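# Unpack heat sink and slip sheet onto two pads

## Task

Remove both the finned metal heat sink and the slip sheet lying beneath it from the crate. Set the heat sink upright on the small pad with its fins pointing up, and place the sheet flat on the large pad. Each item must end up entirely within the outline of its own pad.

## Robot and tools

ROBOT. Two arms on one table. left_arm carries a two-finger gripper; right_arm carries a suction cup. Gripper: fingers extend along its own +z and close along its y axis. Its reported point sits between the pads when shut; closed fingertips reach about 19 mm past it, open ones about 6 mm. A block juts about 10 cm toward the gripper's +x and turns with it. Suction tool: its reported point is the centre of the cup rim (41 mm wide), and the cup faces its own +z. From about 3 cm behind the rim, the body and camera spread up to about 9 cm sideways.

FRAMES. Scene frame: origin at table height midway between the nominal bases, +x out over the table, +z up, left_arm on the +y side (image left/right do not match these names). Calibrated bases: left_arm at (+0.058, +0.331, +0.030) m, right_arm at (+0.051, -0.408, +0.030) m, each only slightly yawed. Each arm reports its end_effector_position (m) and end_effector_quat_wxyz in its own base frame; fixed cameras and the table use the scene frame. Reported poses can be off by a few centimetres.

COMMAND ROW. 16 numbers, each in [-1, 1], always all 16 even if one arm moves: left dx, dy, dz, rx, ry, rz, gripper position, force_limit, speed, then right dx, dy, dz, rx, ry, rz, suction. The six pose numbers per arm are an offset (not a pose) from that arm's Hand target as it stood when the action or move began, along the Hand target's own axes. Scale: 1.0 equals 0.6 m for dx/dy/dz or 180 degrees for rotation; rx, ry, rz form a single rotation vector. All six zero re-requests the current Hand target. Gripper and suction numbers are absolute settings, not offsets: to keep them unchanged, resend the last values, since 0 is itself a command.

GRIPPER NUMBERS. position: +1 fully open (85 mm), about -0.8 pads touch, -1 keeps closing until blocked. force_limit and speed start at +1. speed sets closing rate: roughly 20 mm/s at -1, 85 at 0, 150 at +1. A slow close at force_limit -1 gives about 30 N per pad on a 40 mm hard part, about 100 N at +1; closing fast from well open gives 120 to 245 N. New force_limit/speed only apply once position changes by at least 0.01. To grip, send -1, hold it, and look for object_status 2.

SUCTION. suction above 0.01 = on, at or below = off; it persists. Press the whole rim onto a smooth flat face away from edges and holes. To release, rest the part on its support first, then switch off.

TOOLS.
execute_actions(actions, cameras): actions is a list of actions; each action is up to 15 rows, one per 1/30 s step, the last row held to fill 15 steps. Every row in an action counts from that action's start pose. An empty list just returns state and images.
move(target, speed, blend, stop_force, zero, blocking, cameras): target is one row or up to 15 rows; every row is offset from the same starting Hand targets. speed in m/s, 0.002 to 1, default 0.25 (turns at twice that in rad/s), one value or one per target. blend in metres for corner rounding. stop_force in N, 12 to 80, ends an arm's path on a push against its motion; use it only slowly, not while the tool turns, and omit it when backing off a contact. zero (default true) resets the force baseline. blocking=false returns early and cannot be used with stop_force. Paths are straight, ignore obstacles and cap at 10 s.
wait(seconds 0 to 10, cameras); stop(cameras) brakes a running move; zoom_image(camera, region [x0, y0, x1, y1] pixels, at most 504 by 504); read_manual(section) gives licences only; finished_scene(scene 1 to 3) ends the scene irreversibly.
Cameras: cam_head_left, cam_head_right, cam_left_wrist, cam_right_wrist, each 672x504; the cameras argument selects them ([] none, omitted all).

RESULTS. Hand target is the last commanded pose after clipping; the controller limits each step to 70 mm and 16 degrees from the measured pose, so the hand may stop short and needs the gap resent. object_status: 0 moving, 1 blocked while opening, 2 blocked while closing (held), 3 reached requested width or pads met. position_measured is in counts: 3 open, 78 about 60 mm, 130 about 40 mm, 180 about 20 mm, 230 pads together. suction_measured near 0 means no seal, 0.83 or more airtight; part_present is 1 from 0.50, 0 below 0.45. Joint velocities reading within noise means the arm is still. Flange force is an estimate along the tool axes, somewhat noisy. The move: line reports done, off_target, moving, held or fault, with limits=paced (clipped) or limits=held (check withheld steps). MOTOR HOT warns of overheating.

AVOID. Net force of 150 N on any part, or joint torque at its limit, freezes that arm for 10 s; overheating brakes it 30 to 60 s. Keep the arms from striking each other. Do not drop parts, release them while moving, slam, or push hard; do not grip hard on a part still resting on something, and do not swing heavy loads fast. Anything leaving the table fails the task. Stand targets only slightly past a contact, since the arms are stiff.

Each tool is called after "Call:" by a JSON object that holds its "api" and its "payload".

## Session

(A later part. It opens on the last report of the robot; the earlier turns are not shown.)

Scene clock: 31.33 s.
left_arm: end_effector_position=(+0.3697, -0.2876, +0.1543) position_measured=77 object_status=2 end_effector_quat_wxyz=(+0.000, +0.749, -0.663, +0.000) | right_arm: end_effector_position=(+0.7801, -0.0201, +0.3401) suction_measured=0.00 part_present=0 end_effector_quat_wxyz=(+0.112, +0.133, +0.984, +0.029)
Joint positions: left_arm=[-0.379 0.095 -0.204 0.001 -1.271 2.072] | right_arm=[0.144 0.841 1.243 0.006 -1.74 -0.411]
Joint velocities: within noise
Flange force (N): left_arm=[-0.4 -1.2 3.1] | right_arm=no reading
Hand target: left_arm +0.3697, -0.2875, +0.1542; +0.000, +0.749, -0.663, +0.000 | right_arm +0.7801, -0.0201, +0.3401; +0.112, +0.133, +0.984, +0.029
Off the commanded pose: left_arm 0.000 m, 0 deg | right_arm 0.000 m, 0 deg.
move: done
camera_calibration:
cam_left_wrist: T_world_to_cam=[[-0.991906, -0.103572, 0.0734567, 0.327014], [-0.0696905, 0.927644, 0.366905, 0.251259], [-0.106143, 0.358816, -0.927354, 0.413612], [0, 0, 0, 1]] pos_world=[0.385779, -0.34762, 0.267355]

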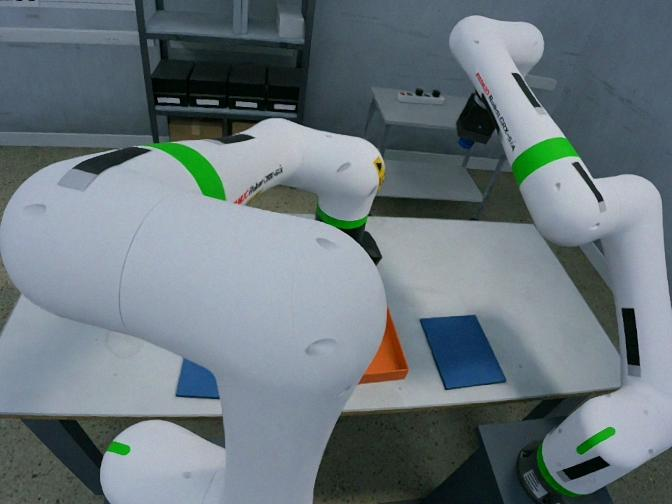

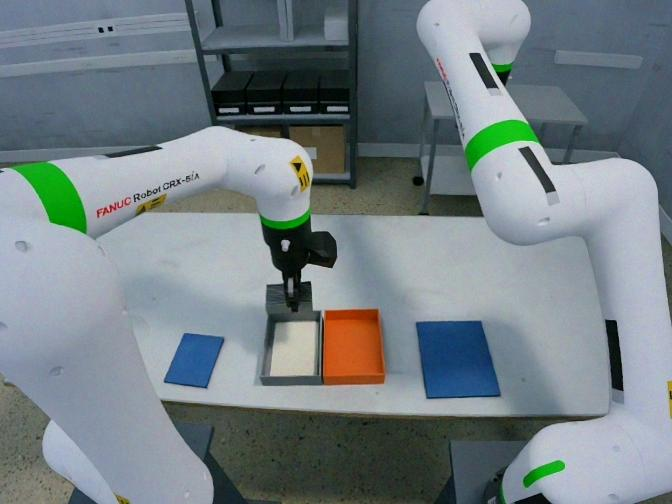

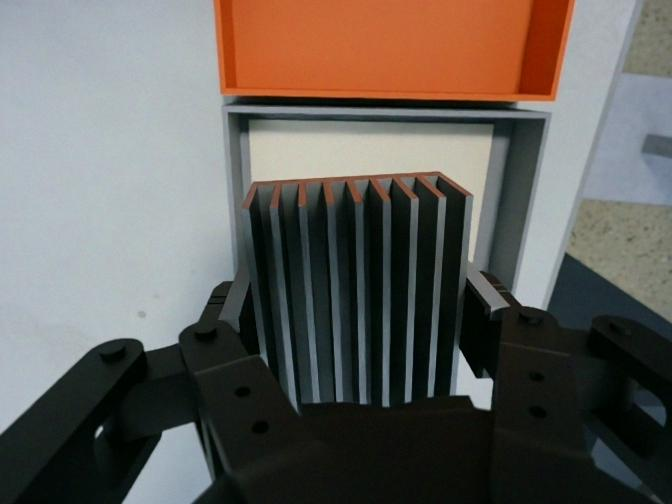

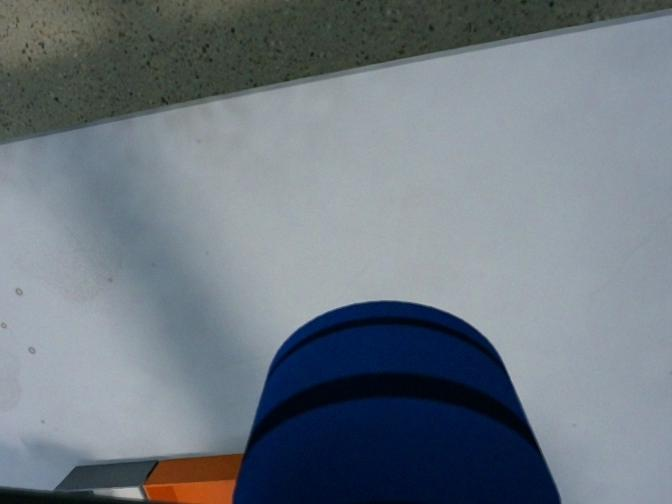

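Call:
{"api": "move", "payload": {"target": [-0.4159,0.0559,0,0,0,-0.4467,-1,-0.7,-1,0,0,0,0,0,0,0], "speed": 0.3}}

Call:
{"api": "zoom_image", "payload": {"camera": "cam_head_right", "region": [120, 250, 300, 420]}}

Scene clock: 37.20 s.
left_arm: end_effector_position=(+0.3059, -0.0438, +0.1540) position_measured=77 object_status=2 end_effector_quat_wxyz=(+0.000, +1.000, -0.023, +0.000) | right_arm: end_effector_position=(+0.7801, -0.0201, +0.3401) suction_measured=0.00 part_present=0 end_effector_quat_wxyz=(+0.112, +0.133, +0.984, +0.029)
Joint positions: left_arm=[0.292 -0.34 -0.587 0 -1.323 2.804] | right_arm=[0.144 0.841 1.243 0.006 -1.74 -0.411]
Joint velocities: left_arm=[-0.002 -0.001 -0.002 0.005 0.001 0] | right_arm=[within noise]
Flange force (N): left_arm=[3.6 -2.7 1.7] | right_arm=no reading
Hand target: left_arm +0.3059, -0.0439, +0.1540; +0.000, +1.000, -0.023, +0.000 | right_arm +0.7801, -0.0201, +0.3401; +0.112, +0.133, +0.984, +0.029
Off the commanded pose: left_arm 0.000 m, 0 deg | right_arm 0.000 m, 0 deg.
move: done
camera_calibration:
cam_left_wrist: T_world_to_cam=[[-0.0633139, -0.995261, 0.0738088, -0.0340835], [-0.925912, 0.0861768, 0.367777, 0.245653], [-0.372395, -0.045055, -0.92698, 0.382735], [0, 0, 0, 1]] pos_world=[0.367824, -0.0378474, 0.266958]

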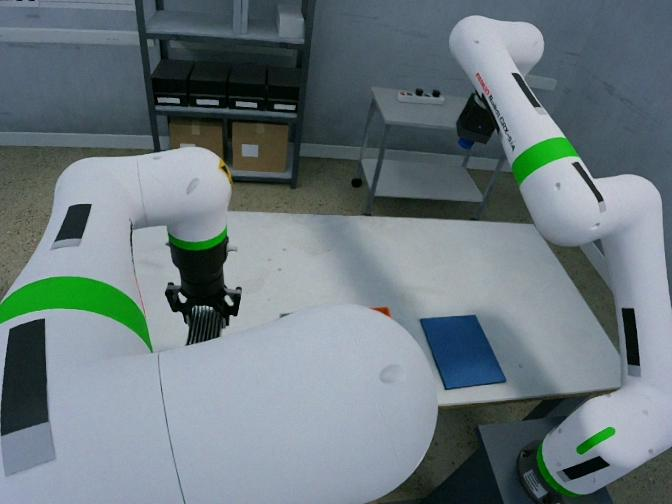

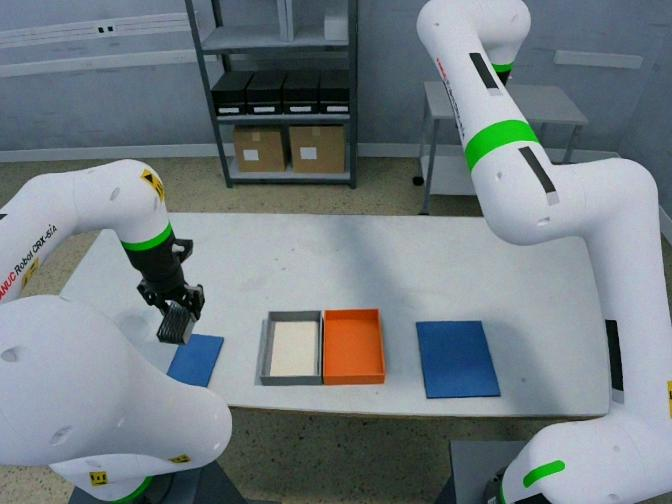

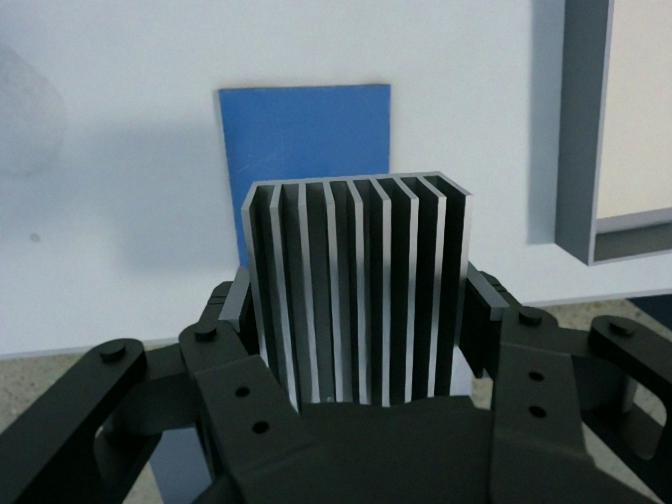

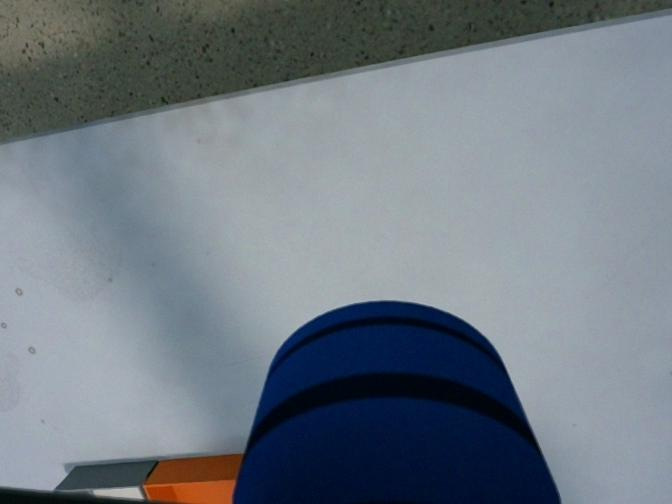

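Scaled by 2.800 from the camera's 672x504 image, which has a finer 960x720 frame.

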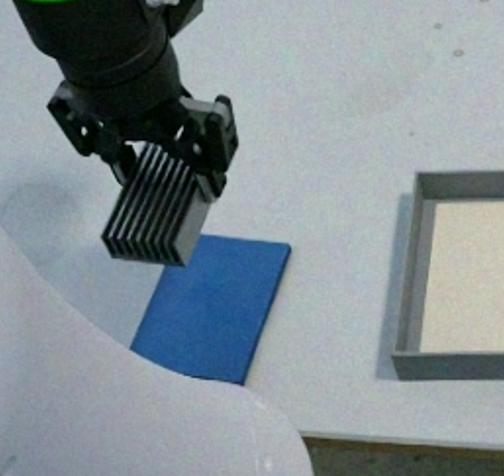

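Call:
{"api": "move", "payload": {"target": [[0,-0.0317,0,0,0,0,-1,-0.7,-1,0,0,0,0,0,0,0],[0,-0.0317,0.2067,0,0,0,-1,-0.7,-1,0,0,0,0,0,0,0]], "speed": 0.15}}

Call:
{"api": "zoom_image", "payload": {"camera": "cam_head_right", "region": [120, 270, 300, 420]}}

Call:
{"api": "zoom_image", "payload": {"camera": "cam_left_wrist", "region": [120, 0, 560, 440]}}

Scene clock: 41.07 s.
left_arm: end_effector_position=(+0.3068, -0.0249, +0.0300) position_measured=77 object_status=2 end_effector_quat_wxyz=(+0.000, +1.000, -0.023, +0.000) | right_arm: end_effector_position=(+0.7801, -0.0201, +0.3401) suction_measured=0.00 part_present=0 end_effector_quat_wxyz=(+0.112, +0.133, +0.984, +0.029)
Joint positions: left_arm=[0.355 -0.181 -0.79 0.001 -0.962 2.741] | right_arm=[0.144 0.841 1.243 0.006 -1.74 -0.411]
Joint velocities: within noise
Flange force (N): left_arm=[2.6 -2.3 3.2] | right_arm=no reading
Hand target: left_arm +0.3068, -0.0250, +0.0300; +0.000, +1.000, -0.023, +0.000 | right_arm +0.7801, -0.0201, +0.3401; +0.112, +0.133, +0.984, +0.029
Off the commanded pose: left_arm 0.000 m, 0 deg | right_arm 0.000 m, 0 deg.
move: done
camera_calibration:
cam_left_wrist: T_world_to_cam=[[-0.0632135, -0.995247, 0.0740825, -0.00614084], [-0.925956, 0.0861803, 0.367667, 0.290494], [-0.372304, -0.0453556, -0.927002, 0.268941], [0, 0, 0, 1]] pos_world=[0.368724, -0.0189486, 0.142959]

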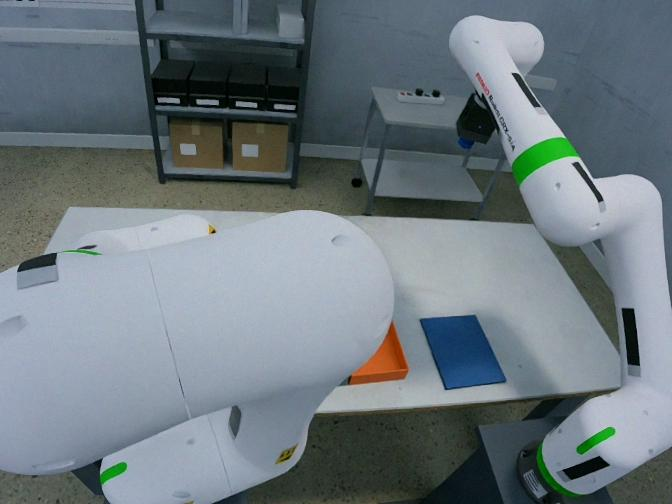

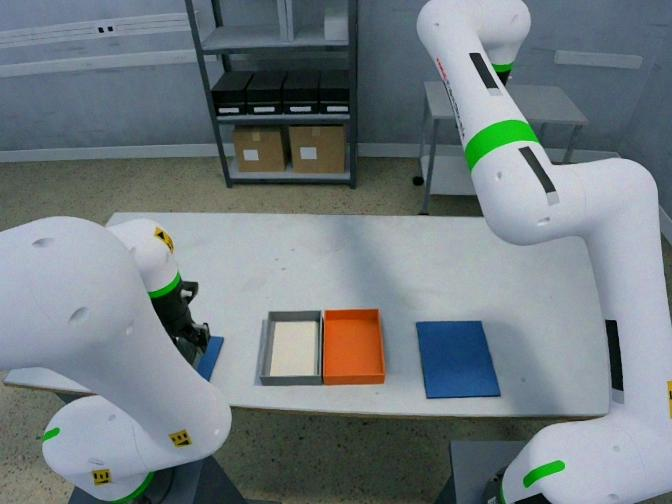

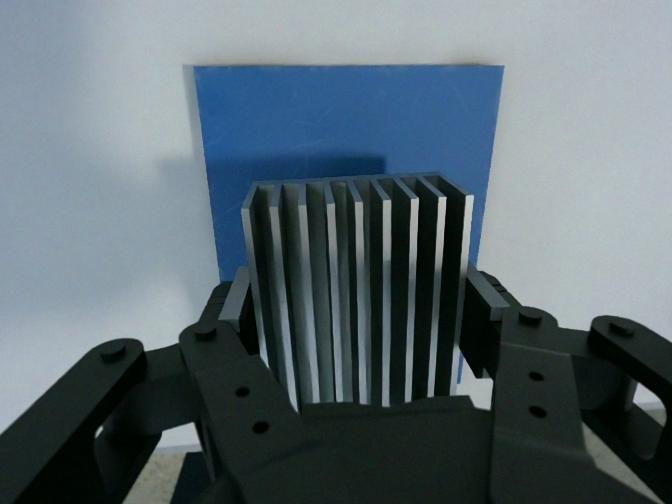

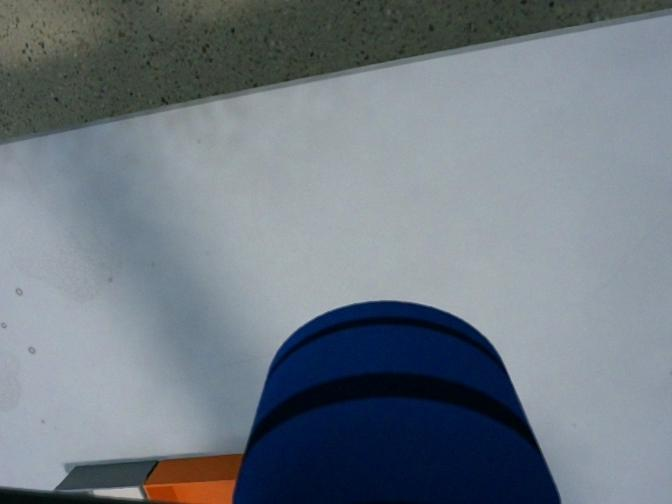

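Scaled by 2.800 from the camera's 672x504 image, which has a finer 960x720 frame.

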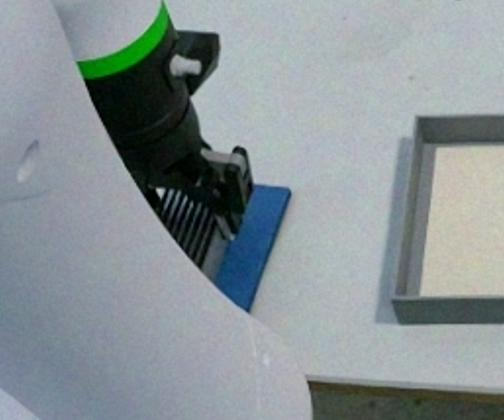

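Scaled by 1.145 from the camera's 672x504 image, which has a finer 960x720 frame.

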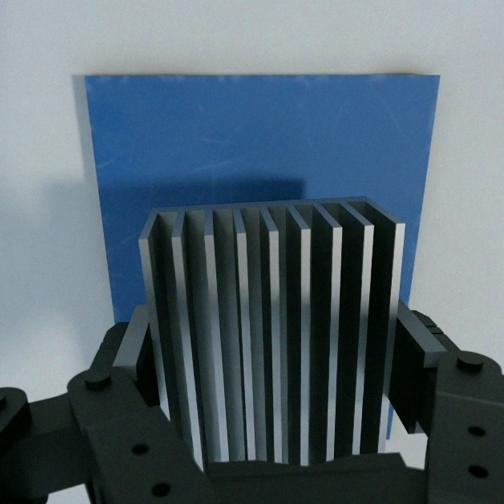

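Call:
{"api": "move", "payload": {"target": [[0.0083,0,0.02,0,0,0,-1,-0.7,-1,0,0,0,0,0,0,0],[0.0083,0,0.0535,0,0,0,-1,-0.7,-1,0,0,0,0,0,0,0]], "speed": 0.02, "stop_force": 12}}

Call:
{"api": "zoom_image", "payload": {"camera": "cam_left_wrist", "region": [120, 0, 560, 440]}}

Scene clock: 43.73 s.
left_arm: end_effector_position=(+0.3119, -0.0252, +0.0048) position_measured=78 object_status=2 end_effector_quat_wxyz=(+0.000, +1.000, -0.022, +0.000) | right_arm: end_effector_position=(+0.7801, -0.0201, +0.3401) suction_measured=0.00 part_present=0 end_effector_quat_wxyz=(+0.112, +0.133, +0.984, +0.029)
Joint positions: left_arm=[0.349 -0.112 -0.807 0.001 -0.876 2.748] | right_arm=[0.144 0.841 1.243 0.006 -1.74 -0.411]
Joint velocities: within noise
Flange force (N): left_arm=[1.0 -2.1 -8.1] | right_arm=no reading
Hand target: left_arm +0.3119, -0.0252, +0.0048; +0.000, +1.000, -0.022, +0.000 (not the last commanded pose) | right_arm +0.7801, -0.0201, +0.3401; +0.112, +0.133, +0.984, +0.029
Off the commanded pose: left_arm 0.007 m, 0 deg | right_arm 0.000 m, 0 deg.
move: contact (left_arm); path passed 1 of 2 targets
camera_calibration:
cam_left_wrist: T_world_to_cam=[[-0.063054, -0.995246, 0.0742201, -0.00433424], [-0.926017, 0.0860768, 0.367537, 0.304508], [-0.372178, -0.0455544, -0.927043, 0.247513], [0, 0, 0, 1]] pos_world=[0.373825, -0.0192494, 0.117859]

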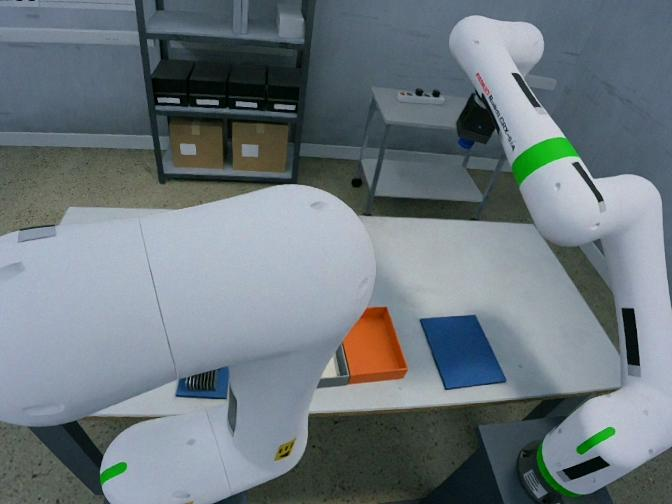

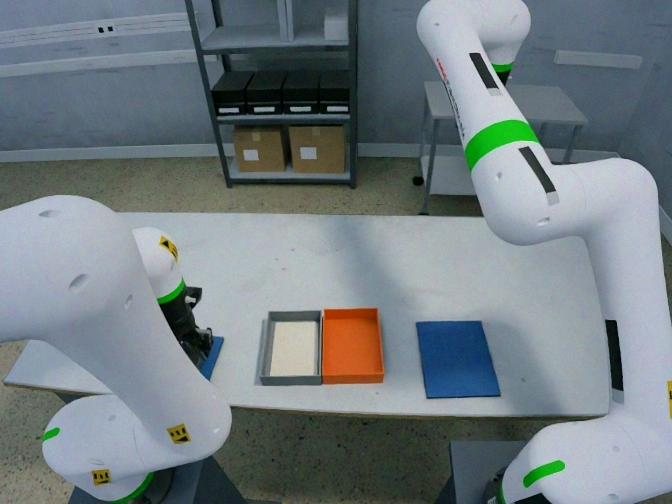

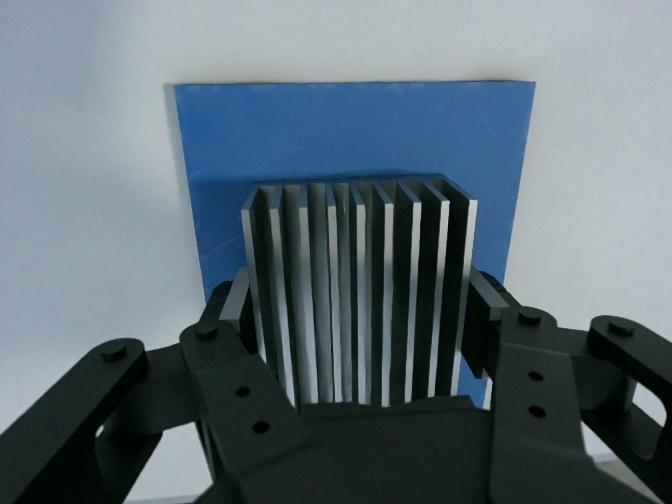

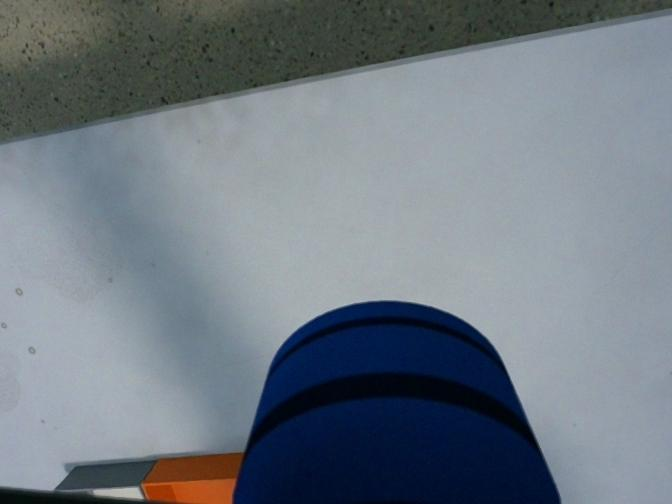

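Scaled by 1.145 from the camera's 672x504 image, which has a finer 960x720 frame.

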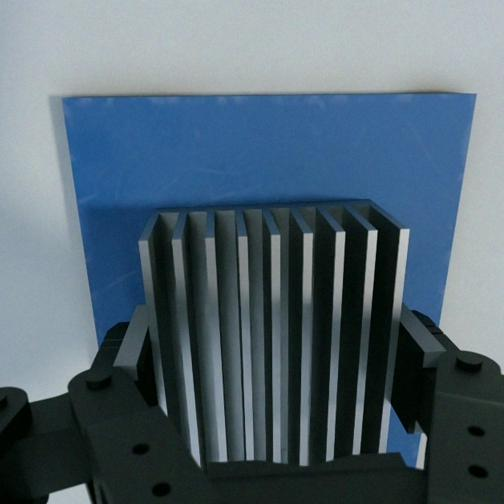

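Call:
{"api": "move", "payload": {"target": [[0,0,0,0,0,0,0.7,-0.7,-1,0,0,0,0,0,0,0]], "cameras": ["cam_left_wrist"]}}

Scene clock: 44.93 s.
left_arm: end_effector_position=(+0.3119, -0.0252, +0.0048) position_measured=41 object_status=0 end_effector_quat_wxyz=(+0.000, +1.000, -0.022, +0.000) | right_arm: end_effector_position=(+0.7801, -0.0201, +0.3401) suction_measured=0.00 part_present=0 end_effector_quat_wxyz=(+0.112, +0.133, +0.984, +0.029)
Joint positions: left_arm=[0.349 -0.112 -0.807 0.001 -0.876 2.748] | right_arm=[0.144 0.841 1.243 0.006 -1.74 -0.411]
Joint velocities: within noise
Flange force (N): left_arm=[3.1 -2.0 1.4] | right_arm=no reading
Hand target: left_arm +0.3119, -0.0252, +0.0048; +0.000, +1.000, -0.022, +0.000 | right_arm +0.7801, -0.0201, +0.3401; +0.112, +0.133, +0.984, +0.029
Off the commanded pose: left_arm 0.000 m, 0 deg | right_arm 0.000 m, 0 deg.
move: done
camera_calibration:
cam_left_wrist: T_world_to_cam=[[-0.063054, -0.995246, 0.0742201, -0.00433424], [-0.926017, 0.0860768, 0.367537, 0.304508], [-0.372178, -0.0455544, -0.927043, 0.247513], [0, 0, 0, 1]] pos_world=[0.373825, -0.0192494, 0.117859]
Images, in order (width x height): cam_left_wrist 672x504.

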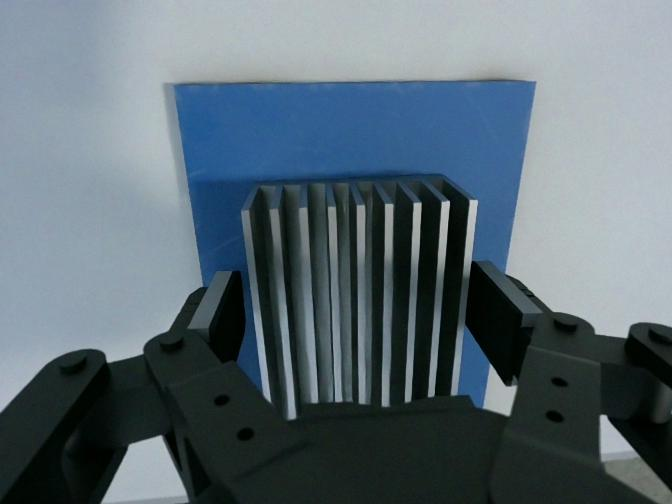

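Call:
{"api": "move", "payload": {"target": [[0,0,-0.1,0,0,0,0.7,-0.7,-1,0,0,0,0,0,0,0],[0,0,-0.3,0,0,0,0.7,-0.7,-1,0.9005,0.5213,0.0545,0.0186,0.0717,-0.0851,0]], "speed": [0.06,0.3]}}

Call:
{"api": "zoom_image", "payload": {"camera": "cam_right_wrist", "region": [100, 0, 600, 500]}}

Scene clock: 51.73 s.
left_arm: end_effector_position=(+0.3118, -0.0251, +0.1848) position_measured=41 object_status=3 end_effector_quat_wxyz=(+0.000, +1.000, -0.022, +0.000) | right_arm: end_effector_position=(+0.3599, +0.4270, +0.2199) suction_measured=0.00 part_present=0 end_effector_quat_wxyz=(+0.000, +0.000, +1.000, +0.000)
Joint positions: left_arm=[0.349 -0.347 -0.518 0.001 -1.399 2.748] | right_arm=[1.106 0.291 0.144 0.001 -1.424 -1.106]
Joint velocities: within noise
Flange force (N): left_arm=[3.0 -2.8 0.1] | right_arm=[5.0 -6.0 5.5]
Hand target: left_arm +0.3118, -0.0251, +0.1848; +0.000, +1.000, -0.022, +0.000 | right_arm +0.3599, +0.4270, +0.2199; +0.000, +0.000, +1.000, +0.000
Off the commanded pose: left_arm 0.000 m, 0 deg | right_arm 0.000 m, 0 deg.
move: done
camera_calibration:
cam_left_wrist: T_world_to_cam=[[-0.0630633, -0.995246, 0.0742162, -0.017596], [-0.926051, 0.0860798, 0.36745, 0.238289], [-0.372092, -0.0455554, -0.927077, 0.414326], [0, 0, 0, 1]] pos_world=[0.373726, -0.0191494, 0.297859]
cam_right_wrist: T_world_to_cam=[[0.0296501, -0.99726, -0.0677701, 0.436084], [-0.891116, -0.0570862, 0.450171, 0.269625], [-0.452806, 0.0470434, -0.890367, 0.4093], [0, 0, 0, 1]] pos_world=[0.412671, 0.431026, 0.272603]

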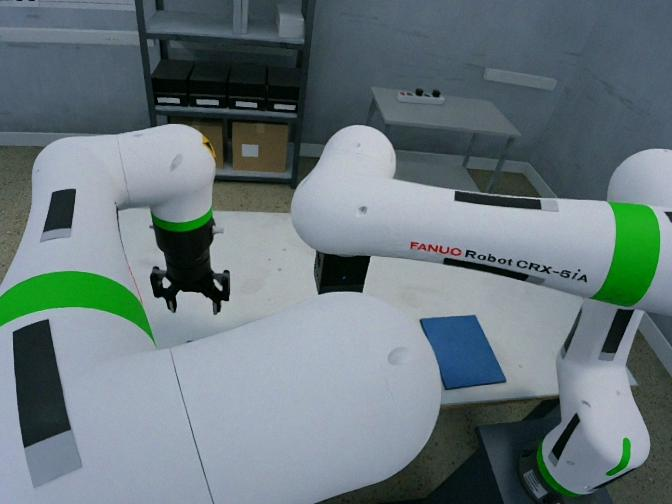

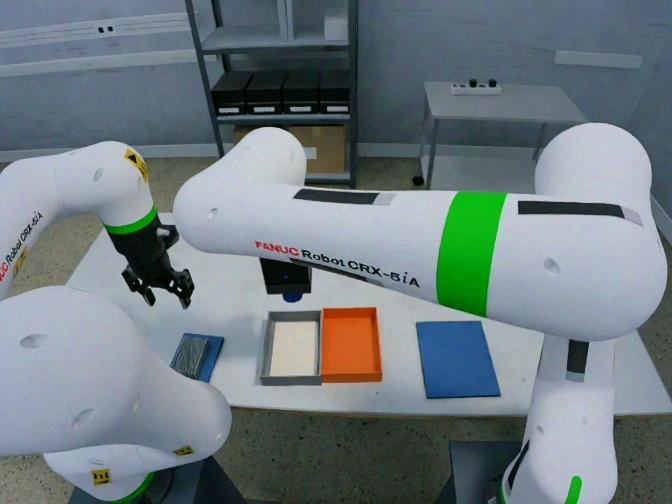

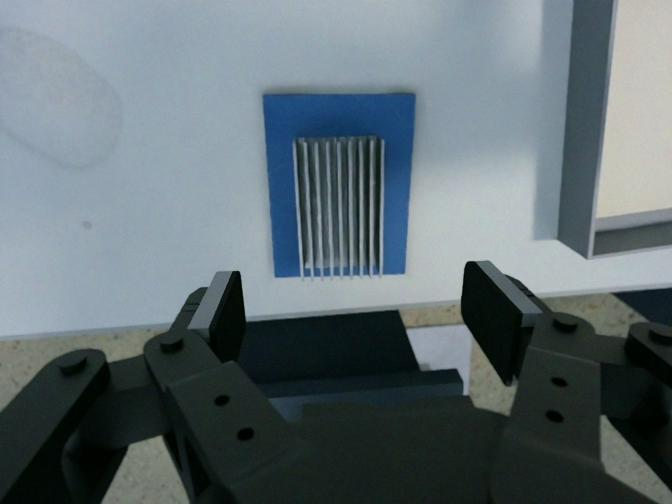

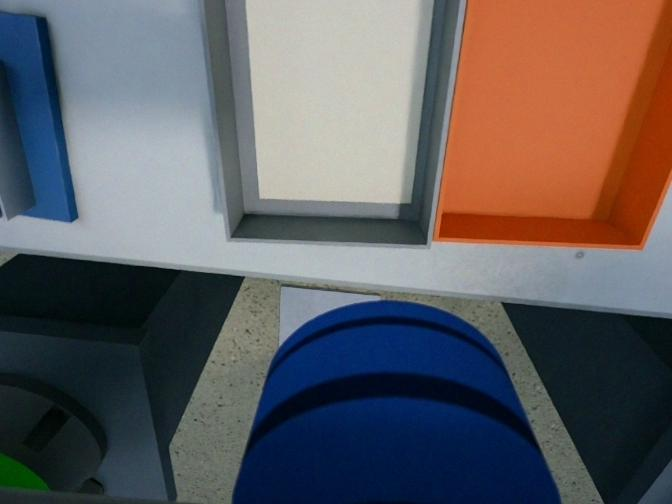

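Scaled by 1.008 from the camera's 672x504 image, which has a finer 960x720 frame.

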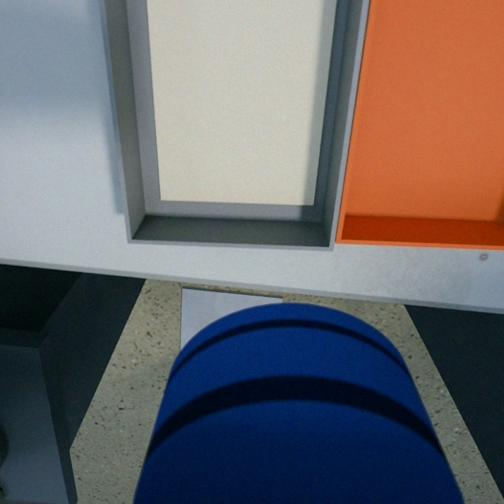

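Call:
{"api": "zoom_image", "payload": {"camera": "cam_left_wrist", "region": [240, 70, 440, 300]}}

Call:
{"api": "zoom_image", "payload": {"camera": "cam_head_right", "region": [140, 300, 260, 400]}}

Scaled by 2.191 from the camera's 672x504 image, which has a finer 960x720 frame.

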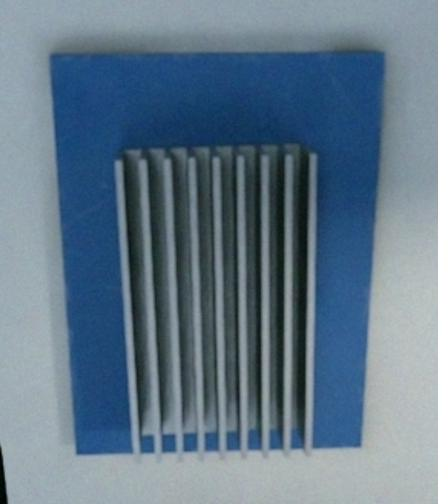

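Scaled by 4.200 from the camera's 672x504 image, which has a finer 960x720 frame.

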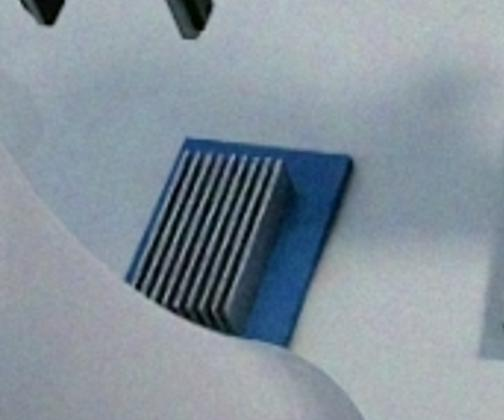

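Call:
{"api": "move", "payload": {"target": [[0,0,0,0,0,0,0.7,-0.7,-1,-0.01,0.0408,0.05,0,0,0,0],[0,0,0,0,0,0,0.7,-0.7,-1,-0.01,0.0408,0.25,0,0,0,0]], "speed": 0.2}}

Scene clock: 55.00 s.
left_arm: end_effector_position=(+0.3118, -0.0251, +0.1849) position_measured=41 object_status=3 end_effector_quat_wxyz=(+0.000, +1.000, -0.022, +0.000) | right_arm: end_effector_position=(+0.3660, +0.4513, +0.0699) suction_measured=0.00 part_present=0 end_effector_quat_wxyz=(+0.000, +0.000, +1.000, +0.000)
Joint positions: left_arm=[0.349 -0.347 -0.518 0.001 -1.399 2.748] | right_arm=[1.115 0.454 0 0.001 -1.117 -1.116]
Joint velocities: within noise
Flange force (N): left_arm=[3.2 -1.0 0.3] | right_arm=[3.4 -5.3 2.7]
Hand target: left_arm +0.3118, -0.0251, +0.1848; +0.000, +1.000, -0.022, +0.000 | right_arm +0.3661, +0.4514, +0.0699; +0.000, +0.000, +1.000, +0.000
Off the commanded pose: left_arm 0.000 m, 0 deg | right_arm 0.000 m, 0 deg.
move: done
camera_calibration:
cam_left_wrist: T_world_to_cam=[[-0.0630633, -0.995246, 0.0742162, -0.017596], [-0.926051, 0.0860798, 0.36745, 0.238289], [-0.372092, -0.0455554, -0.927077, 0.414326], [0, 0, 0, 1]] pos_world=[0.373726, -0.0191494, 0.297859]
cam_right_wrist: T_world_to_cam=[[0.0297441, -0.99727, -0.0675867, 0.449907], [-0.891131, -0.0570853, 0.450141, 0.344028], [-0.45277, 0.0468396, -0.890396, 0.277356], [0, 0, 0, 1]] pos_world=[0.418771, 0.455326, 0.122504]

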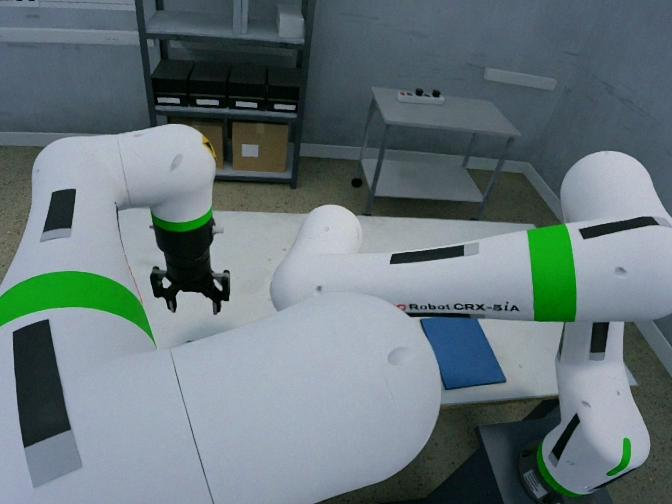

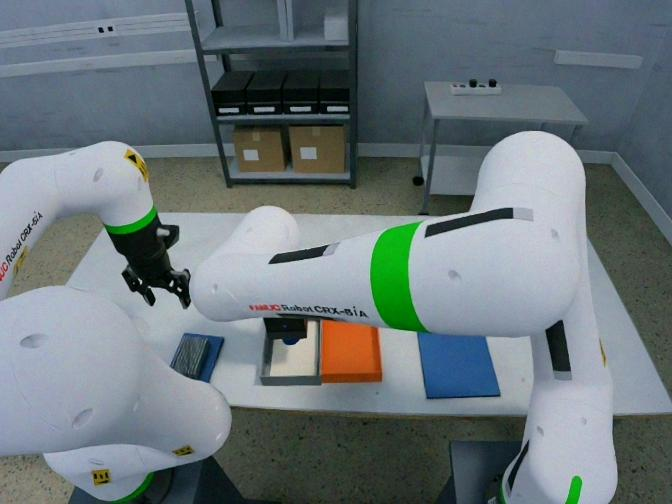

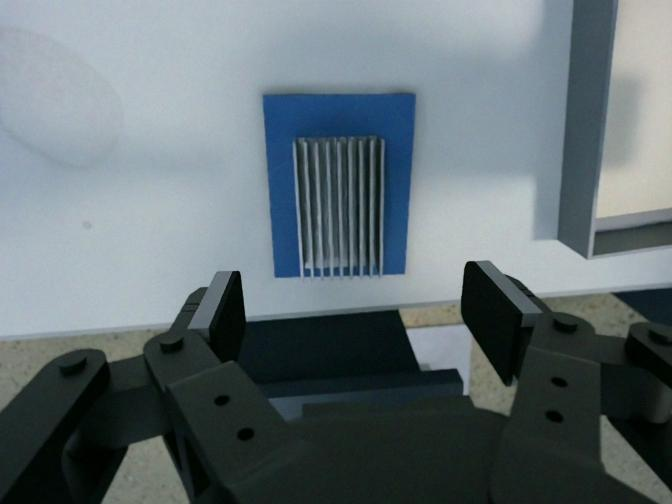

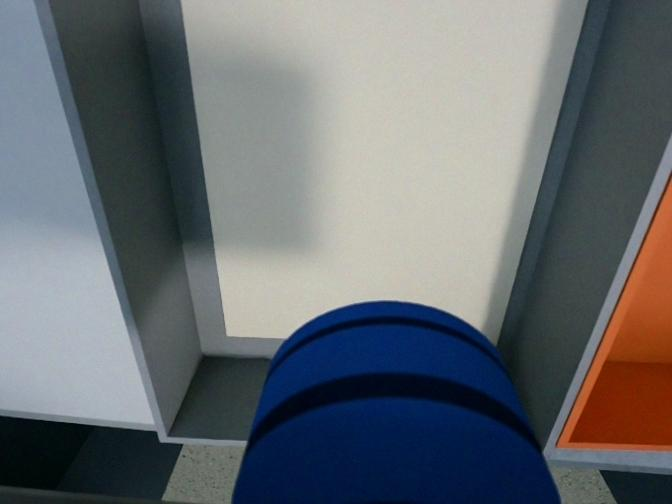

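Call:
{"api": "move", "payload": {"target": [[0,0,0,0,0,0,0.7,-0.7,-1,0,0.001,0.1,0,0,0,1],[0,0,0,0,0,0,0.7,-0.7,-1,0,0.001,0.18,0,0,0,1]], "speed": [0.1,0.015], "stop_force": 12, "cameras": ["cam_right_wrist","cam_head_right"]}}

Scene clock: 59.23 s.
left_arm: end_effector_position=(+0.3118, -0.0251, +0.1848) position_measured=41 object_status=3 end_effector_quat_wxyz=(+0.000, +1.000, -0.022, +0.000) | right_arm: end_effector_position=(+0.3662, +0.4520, -0.0295) suction_measured=0.93 part_present=1 end_effector_quat_wxyz=(+0.000, +0.000, +1.000, +0.000)
Joint positions: left_arm=[0.349 -0.347 -0.518 0.001 -1.399 2.748] | right_arm=[1.116 0.583 -0.072 0.001 -0.916 -1.117]
Joint velocities: within noise
Flange force (N): left_arm=[3.4 -1.2 -0.7] | right_arm=[5.3 -6.7 -20.1]
Hand target: left_arm +0.3118, -0.0251, +0.1848; +0.000, +1.000, -0.022, +0.000 | right_arm +0.3662, +0.4520, -0.0295; +0.000, +0.000, +1.000, +0.000 (not the last commanded pose)
Off the commanded pose: left_arm 0.000 m, 0 deg | right_arm 0.009 m, 0 deg.
move: contact (right_arm); path passed 1 of 2 targets
camera_calibration:
cam_right_wrist: T_world_to_cam=[[0.0299507, -0.997258, -0.0676667, 0.443693], [-0.891286, -0.0572887, 0.449807, 0.389061], [-0.452451, 0.0468384, -0.890559, 0.188738], [0, 0, 0, 1]] pos_world=[0.41887, 0.455926, 0.0231029]
Images, in order (width x height): cam_head_right 672x504, cam_right_wrist 672x504.

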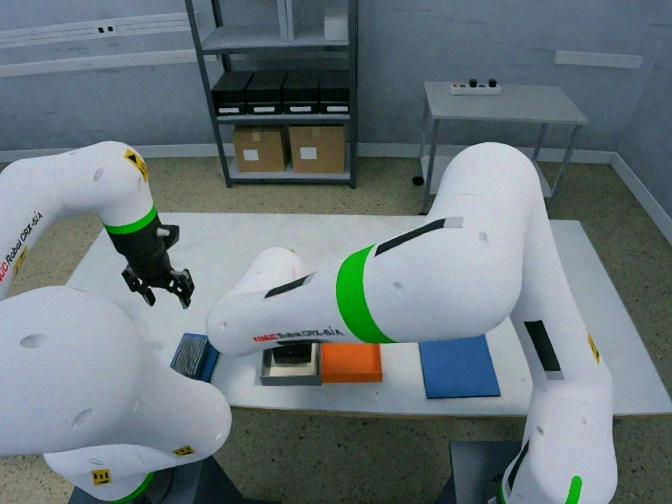

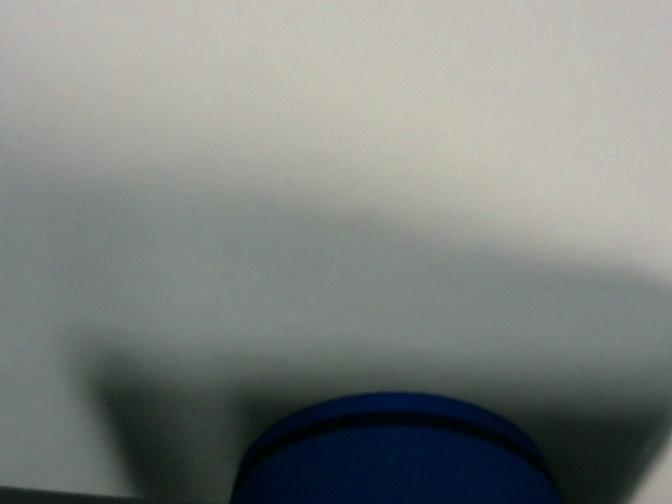

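Call:
{"api": "move", "payload": {"target": [[0,0,0,0,0,0,0.7,-0.7,-1,0,0,-0.03,0,0,0,1],[0,0,0,0,0,0,0.7,-0.7,-1,0,0,-0.25,0,0,0,1],[0,0,0,0,0,0,0.7,-0.7,-1,0.03,-0.637,-0.25,0,0,0,1]], "speed": [0.05,0.15,0.2]}}

Scene clock: 63.63 s.
left_arm: end_effector_position=(+0.3118, -0.0251, +0.1848) position_measured=41 object_status=3 end_effector_quat_wxyz=(+0.000, +1.000, -0.022, +0.000) | right_arm: end_effector_position=(+0.3479, +0.0698, +0.1206) suction_measured=0.93 part_present=1 end_effector_quat_wxyz=(+0.000, +0.000, +1.000, +0.000)
Joint positions: left_arm=[0.349 -0.347 -0.518 0.001 -1.399 2.748] | right_arm=[0.574 -0.154 -0.573 0.001 -1.152 -0.574]
Joint velocities: within noise
Flange force (N): left_arm=[3.2 -2.0 -0.2] | right_arm=[3.8 -7.2 5.2]
Hand target: left_arm +0.3118, -0.0251, +0.1848; +0.000, +1.000, -0.022, +0.000 | right_arm +0.3480, +0.0698, +0.1206; +0.000, +0.000, +1.000, +0.000
Off the commanded pose: left_arm 0.000 m, 0 deg | right_arm 0.000 m, 0 deg.
move: done
camera_calibration:
cam_left_wrist: T_world_to_cam=[[-0.0630633, -0.995246, 0.0742162, -0.017596], [-0.926051, 0.0860798, 0.36745, 0.238289], [-0.372092, -0.0455554, -0.927077, 0.414326], [0, 0, 0, 1]] pos_world=[0.373726, -0.0191494, 0.297859]
cam_right_wrist: T_world_to_cam=[[0.0298519, -0.997264, -0.0676274, 0.0733861], [-0.891229, -0.0571892, 0.449934, 0.283247], [-0.452571, 0.0468401, -0.890497, 0.332154], [0, 0, 0, 1]] pos_world=[0.40057, 0.0738258, 0.173303]

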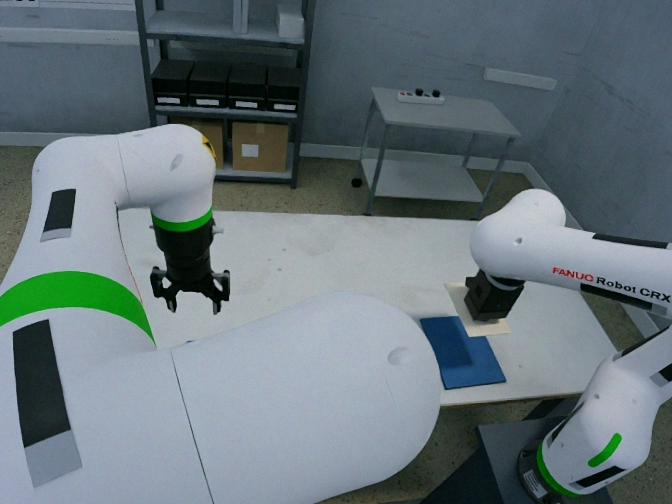

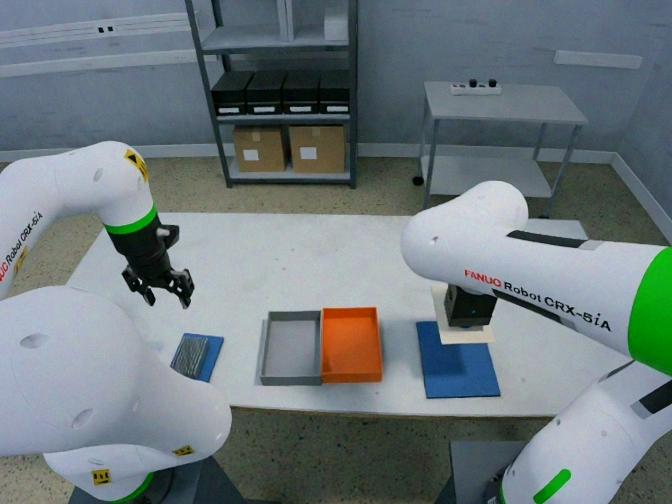

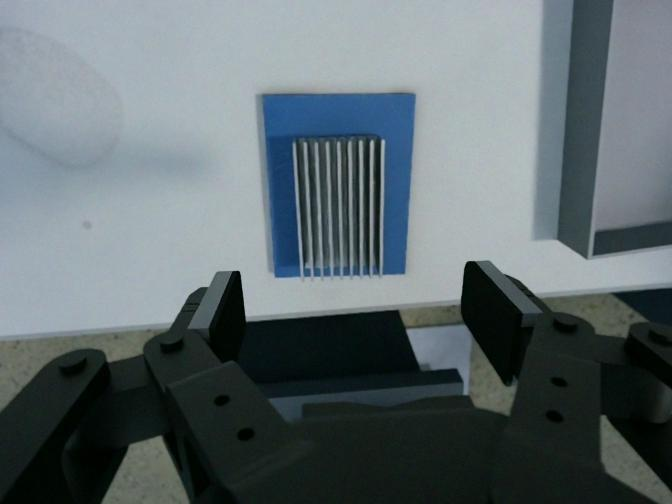

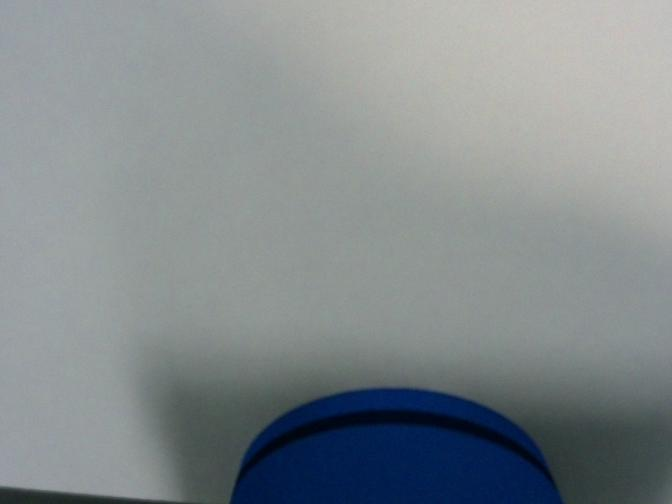

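Call:
{"api": "move", "payload": {"target": [0,0,0,0,0,0,0.7,-0.7,-1,0,0,0.215,0,0,0,1], "speed": 0.15, "cameras": ["cam_head_left","cam_head_right"]}}

Call:
{"api": "zoom_image", "payload": {"camera": "cam_head_right", "region": [390, 270, 530, 410]}}

Call:
{"api": "zoom_image", "payload": {"camera": "cam_head_left", "region": [400, 270, 540, 410]}}

Scene clock: 65.43 s.
left_arm: end_effector_position=(+0.3118, -0.0251, +0.1848) position_measured=41 object_status=3 end_effector_quat_wxyz=(+0.000, +1.000, -0.022, +0.000) | right_arm: end_effector_position=(+0.3480, +0.0698, -0.0084) suction_measured=0.93 part_present=1 end_effector_quat_wxyz=(+0.000, +0.000, +1.000, +0.000)
Joint positions: left_arm=[0.349 -0.347 -0.518 0.001 -1.399 2.748] | right_arm=[0.574 0.072 -0.725 0.001 -0.774 -0.575]
Joint velocities: within noise
Flange force (N): left_arm=[3.5 -1.2 0.6] | right_arm=[4.5 -1.5 1.3]
Hand target: left_arm +0.3118, -0.0251, +0.1848; +0.000, +1.000, -0.022, +0.000 | right_arm +0.3481, +0.0698, -0.0084; +0.000, +0.000, +1.000, +0.000
Off the commanded pose: left_arm 0.000 m, 0 deg | right_arm 0.000 m, 0 deg.
move: done
Images, in order (width x height): cam_head_left 672x504, cam_head_right 672x504.

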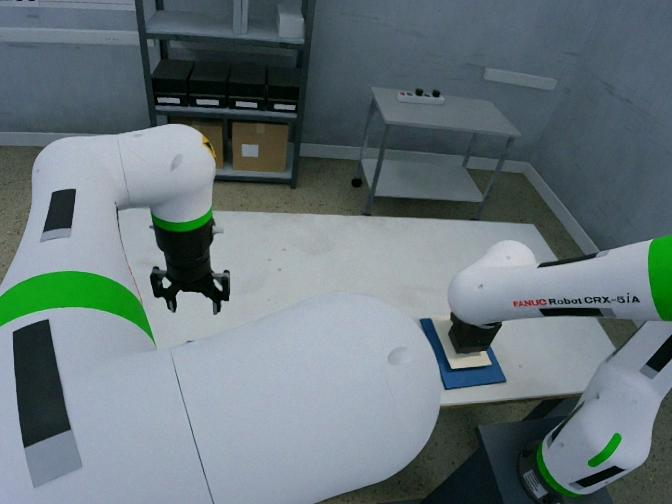

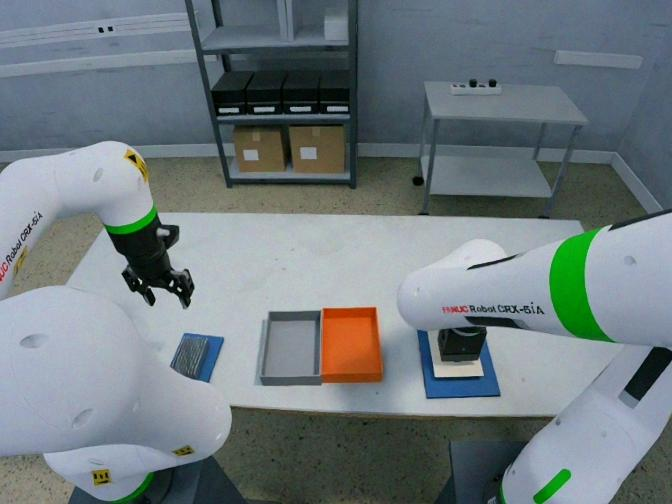

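Scaled by 3.600 from the camera's 672x504 image, which has a finer 960x720 frame.

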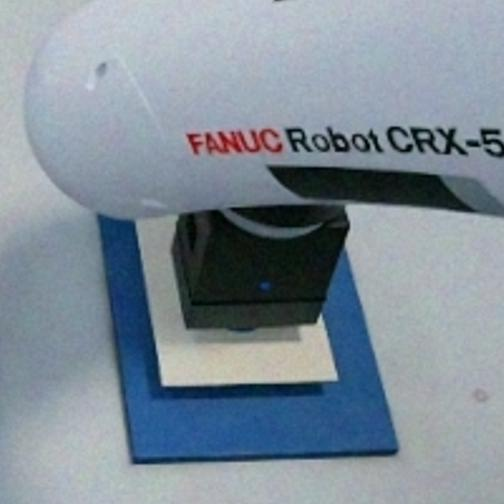

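Scaled by 3.600 from the camera's 672x504 image, which has a finer 960x720 frame.

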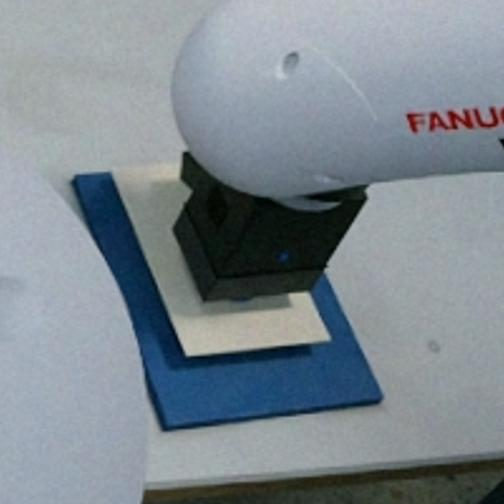

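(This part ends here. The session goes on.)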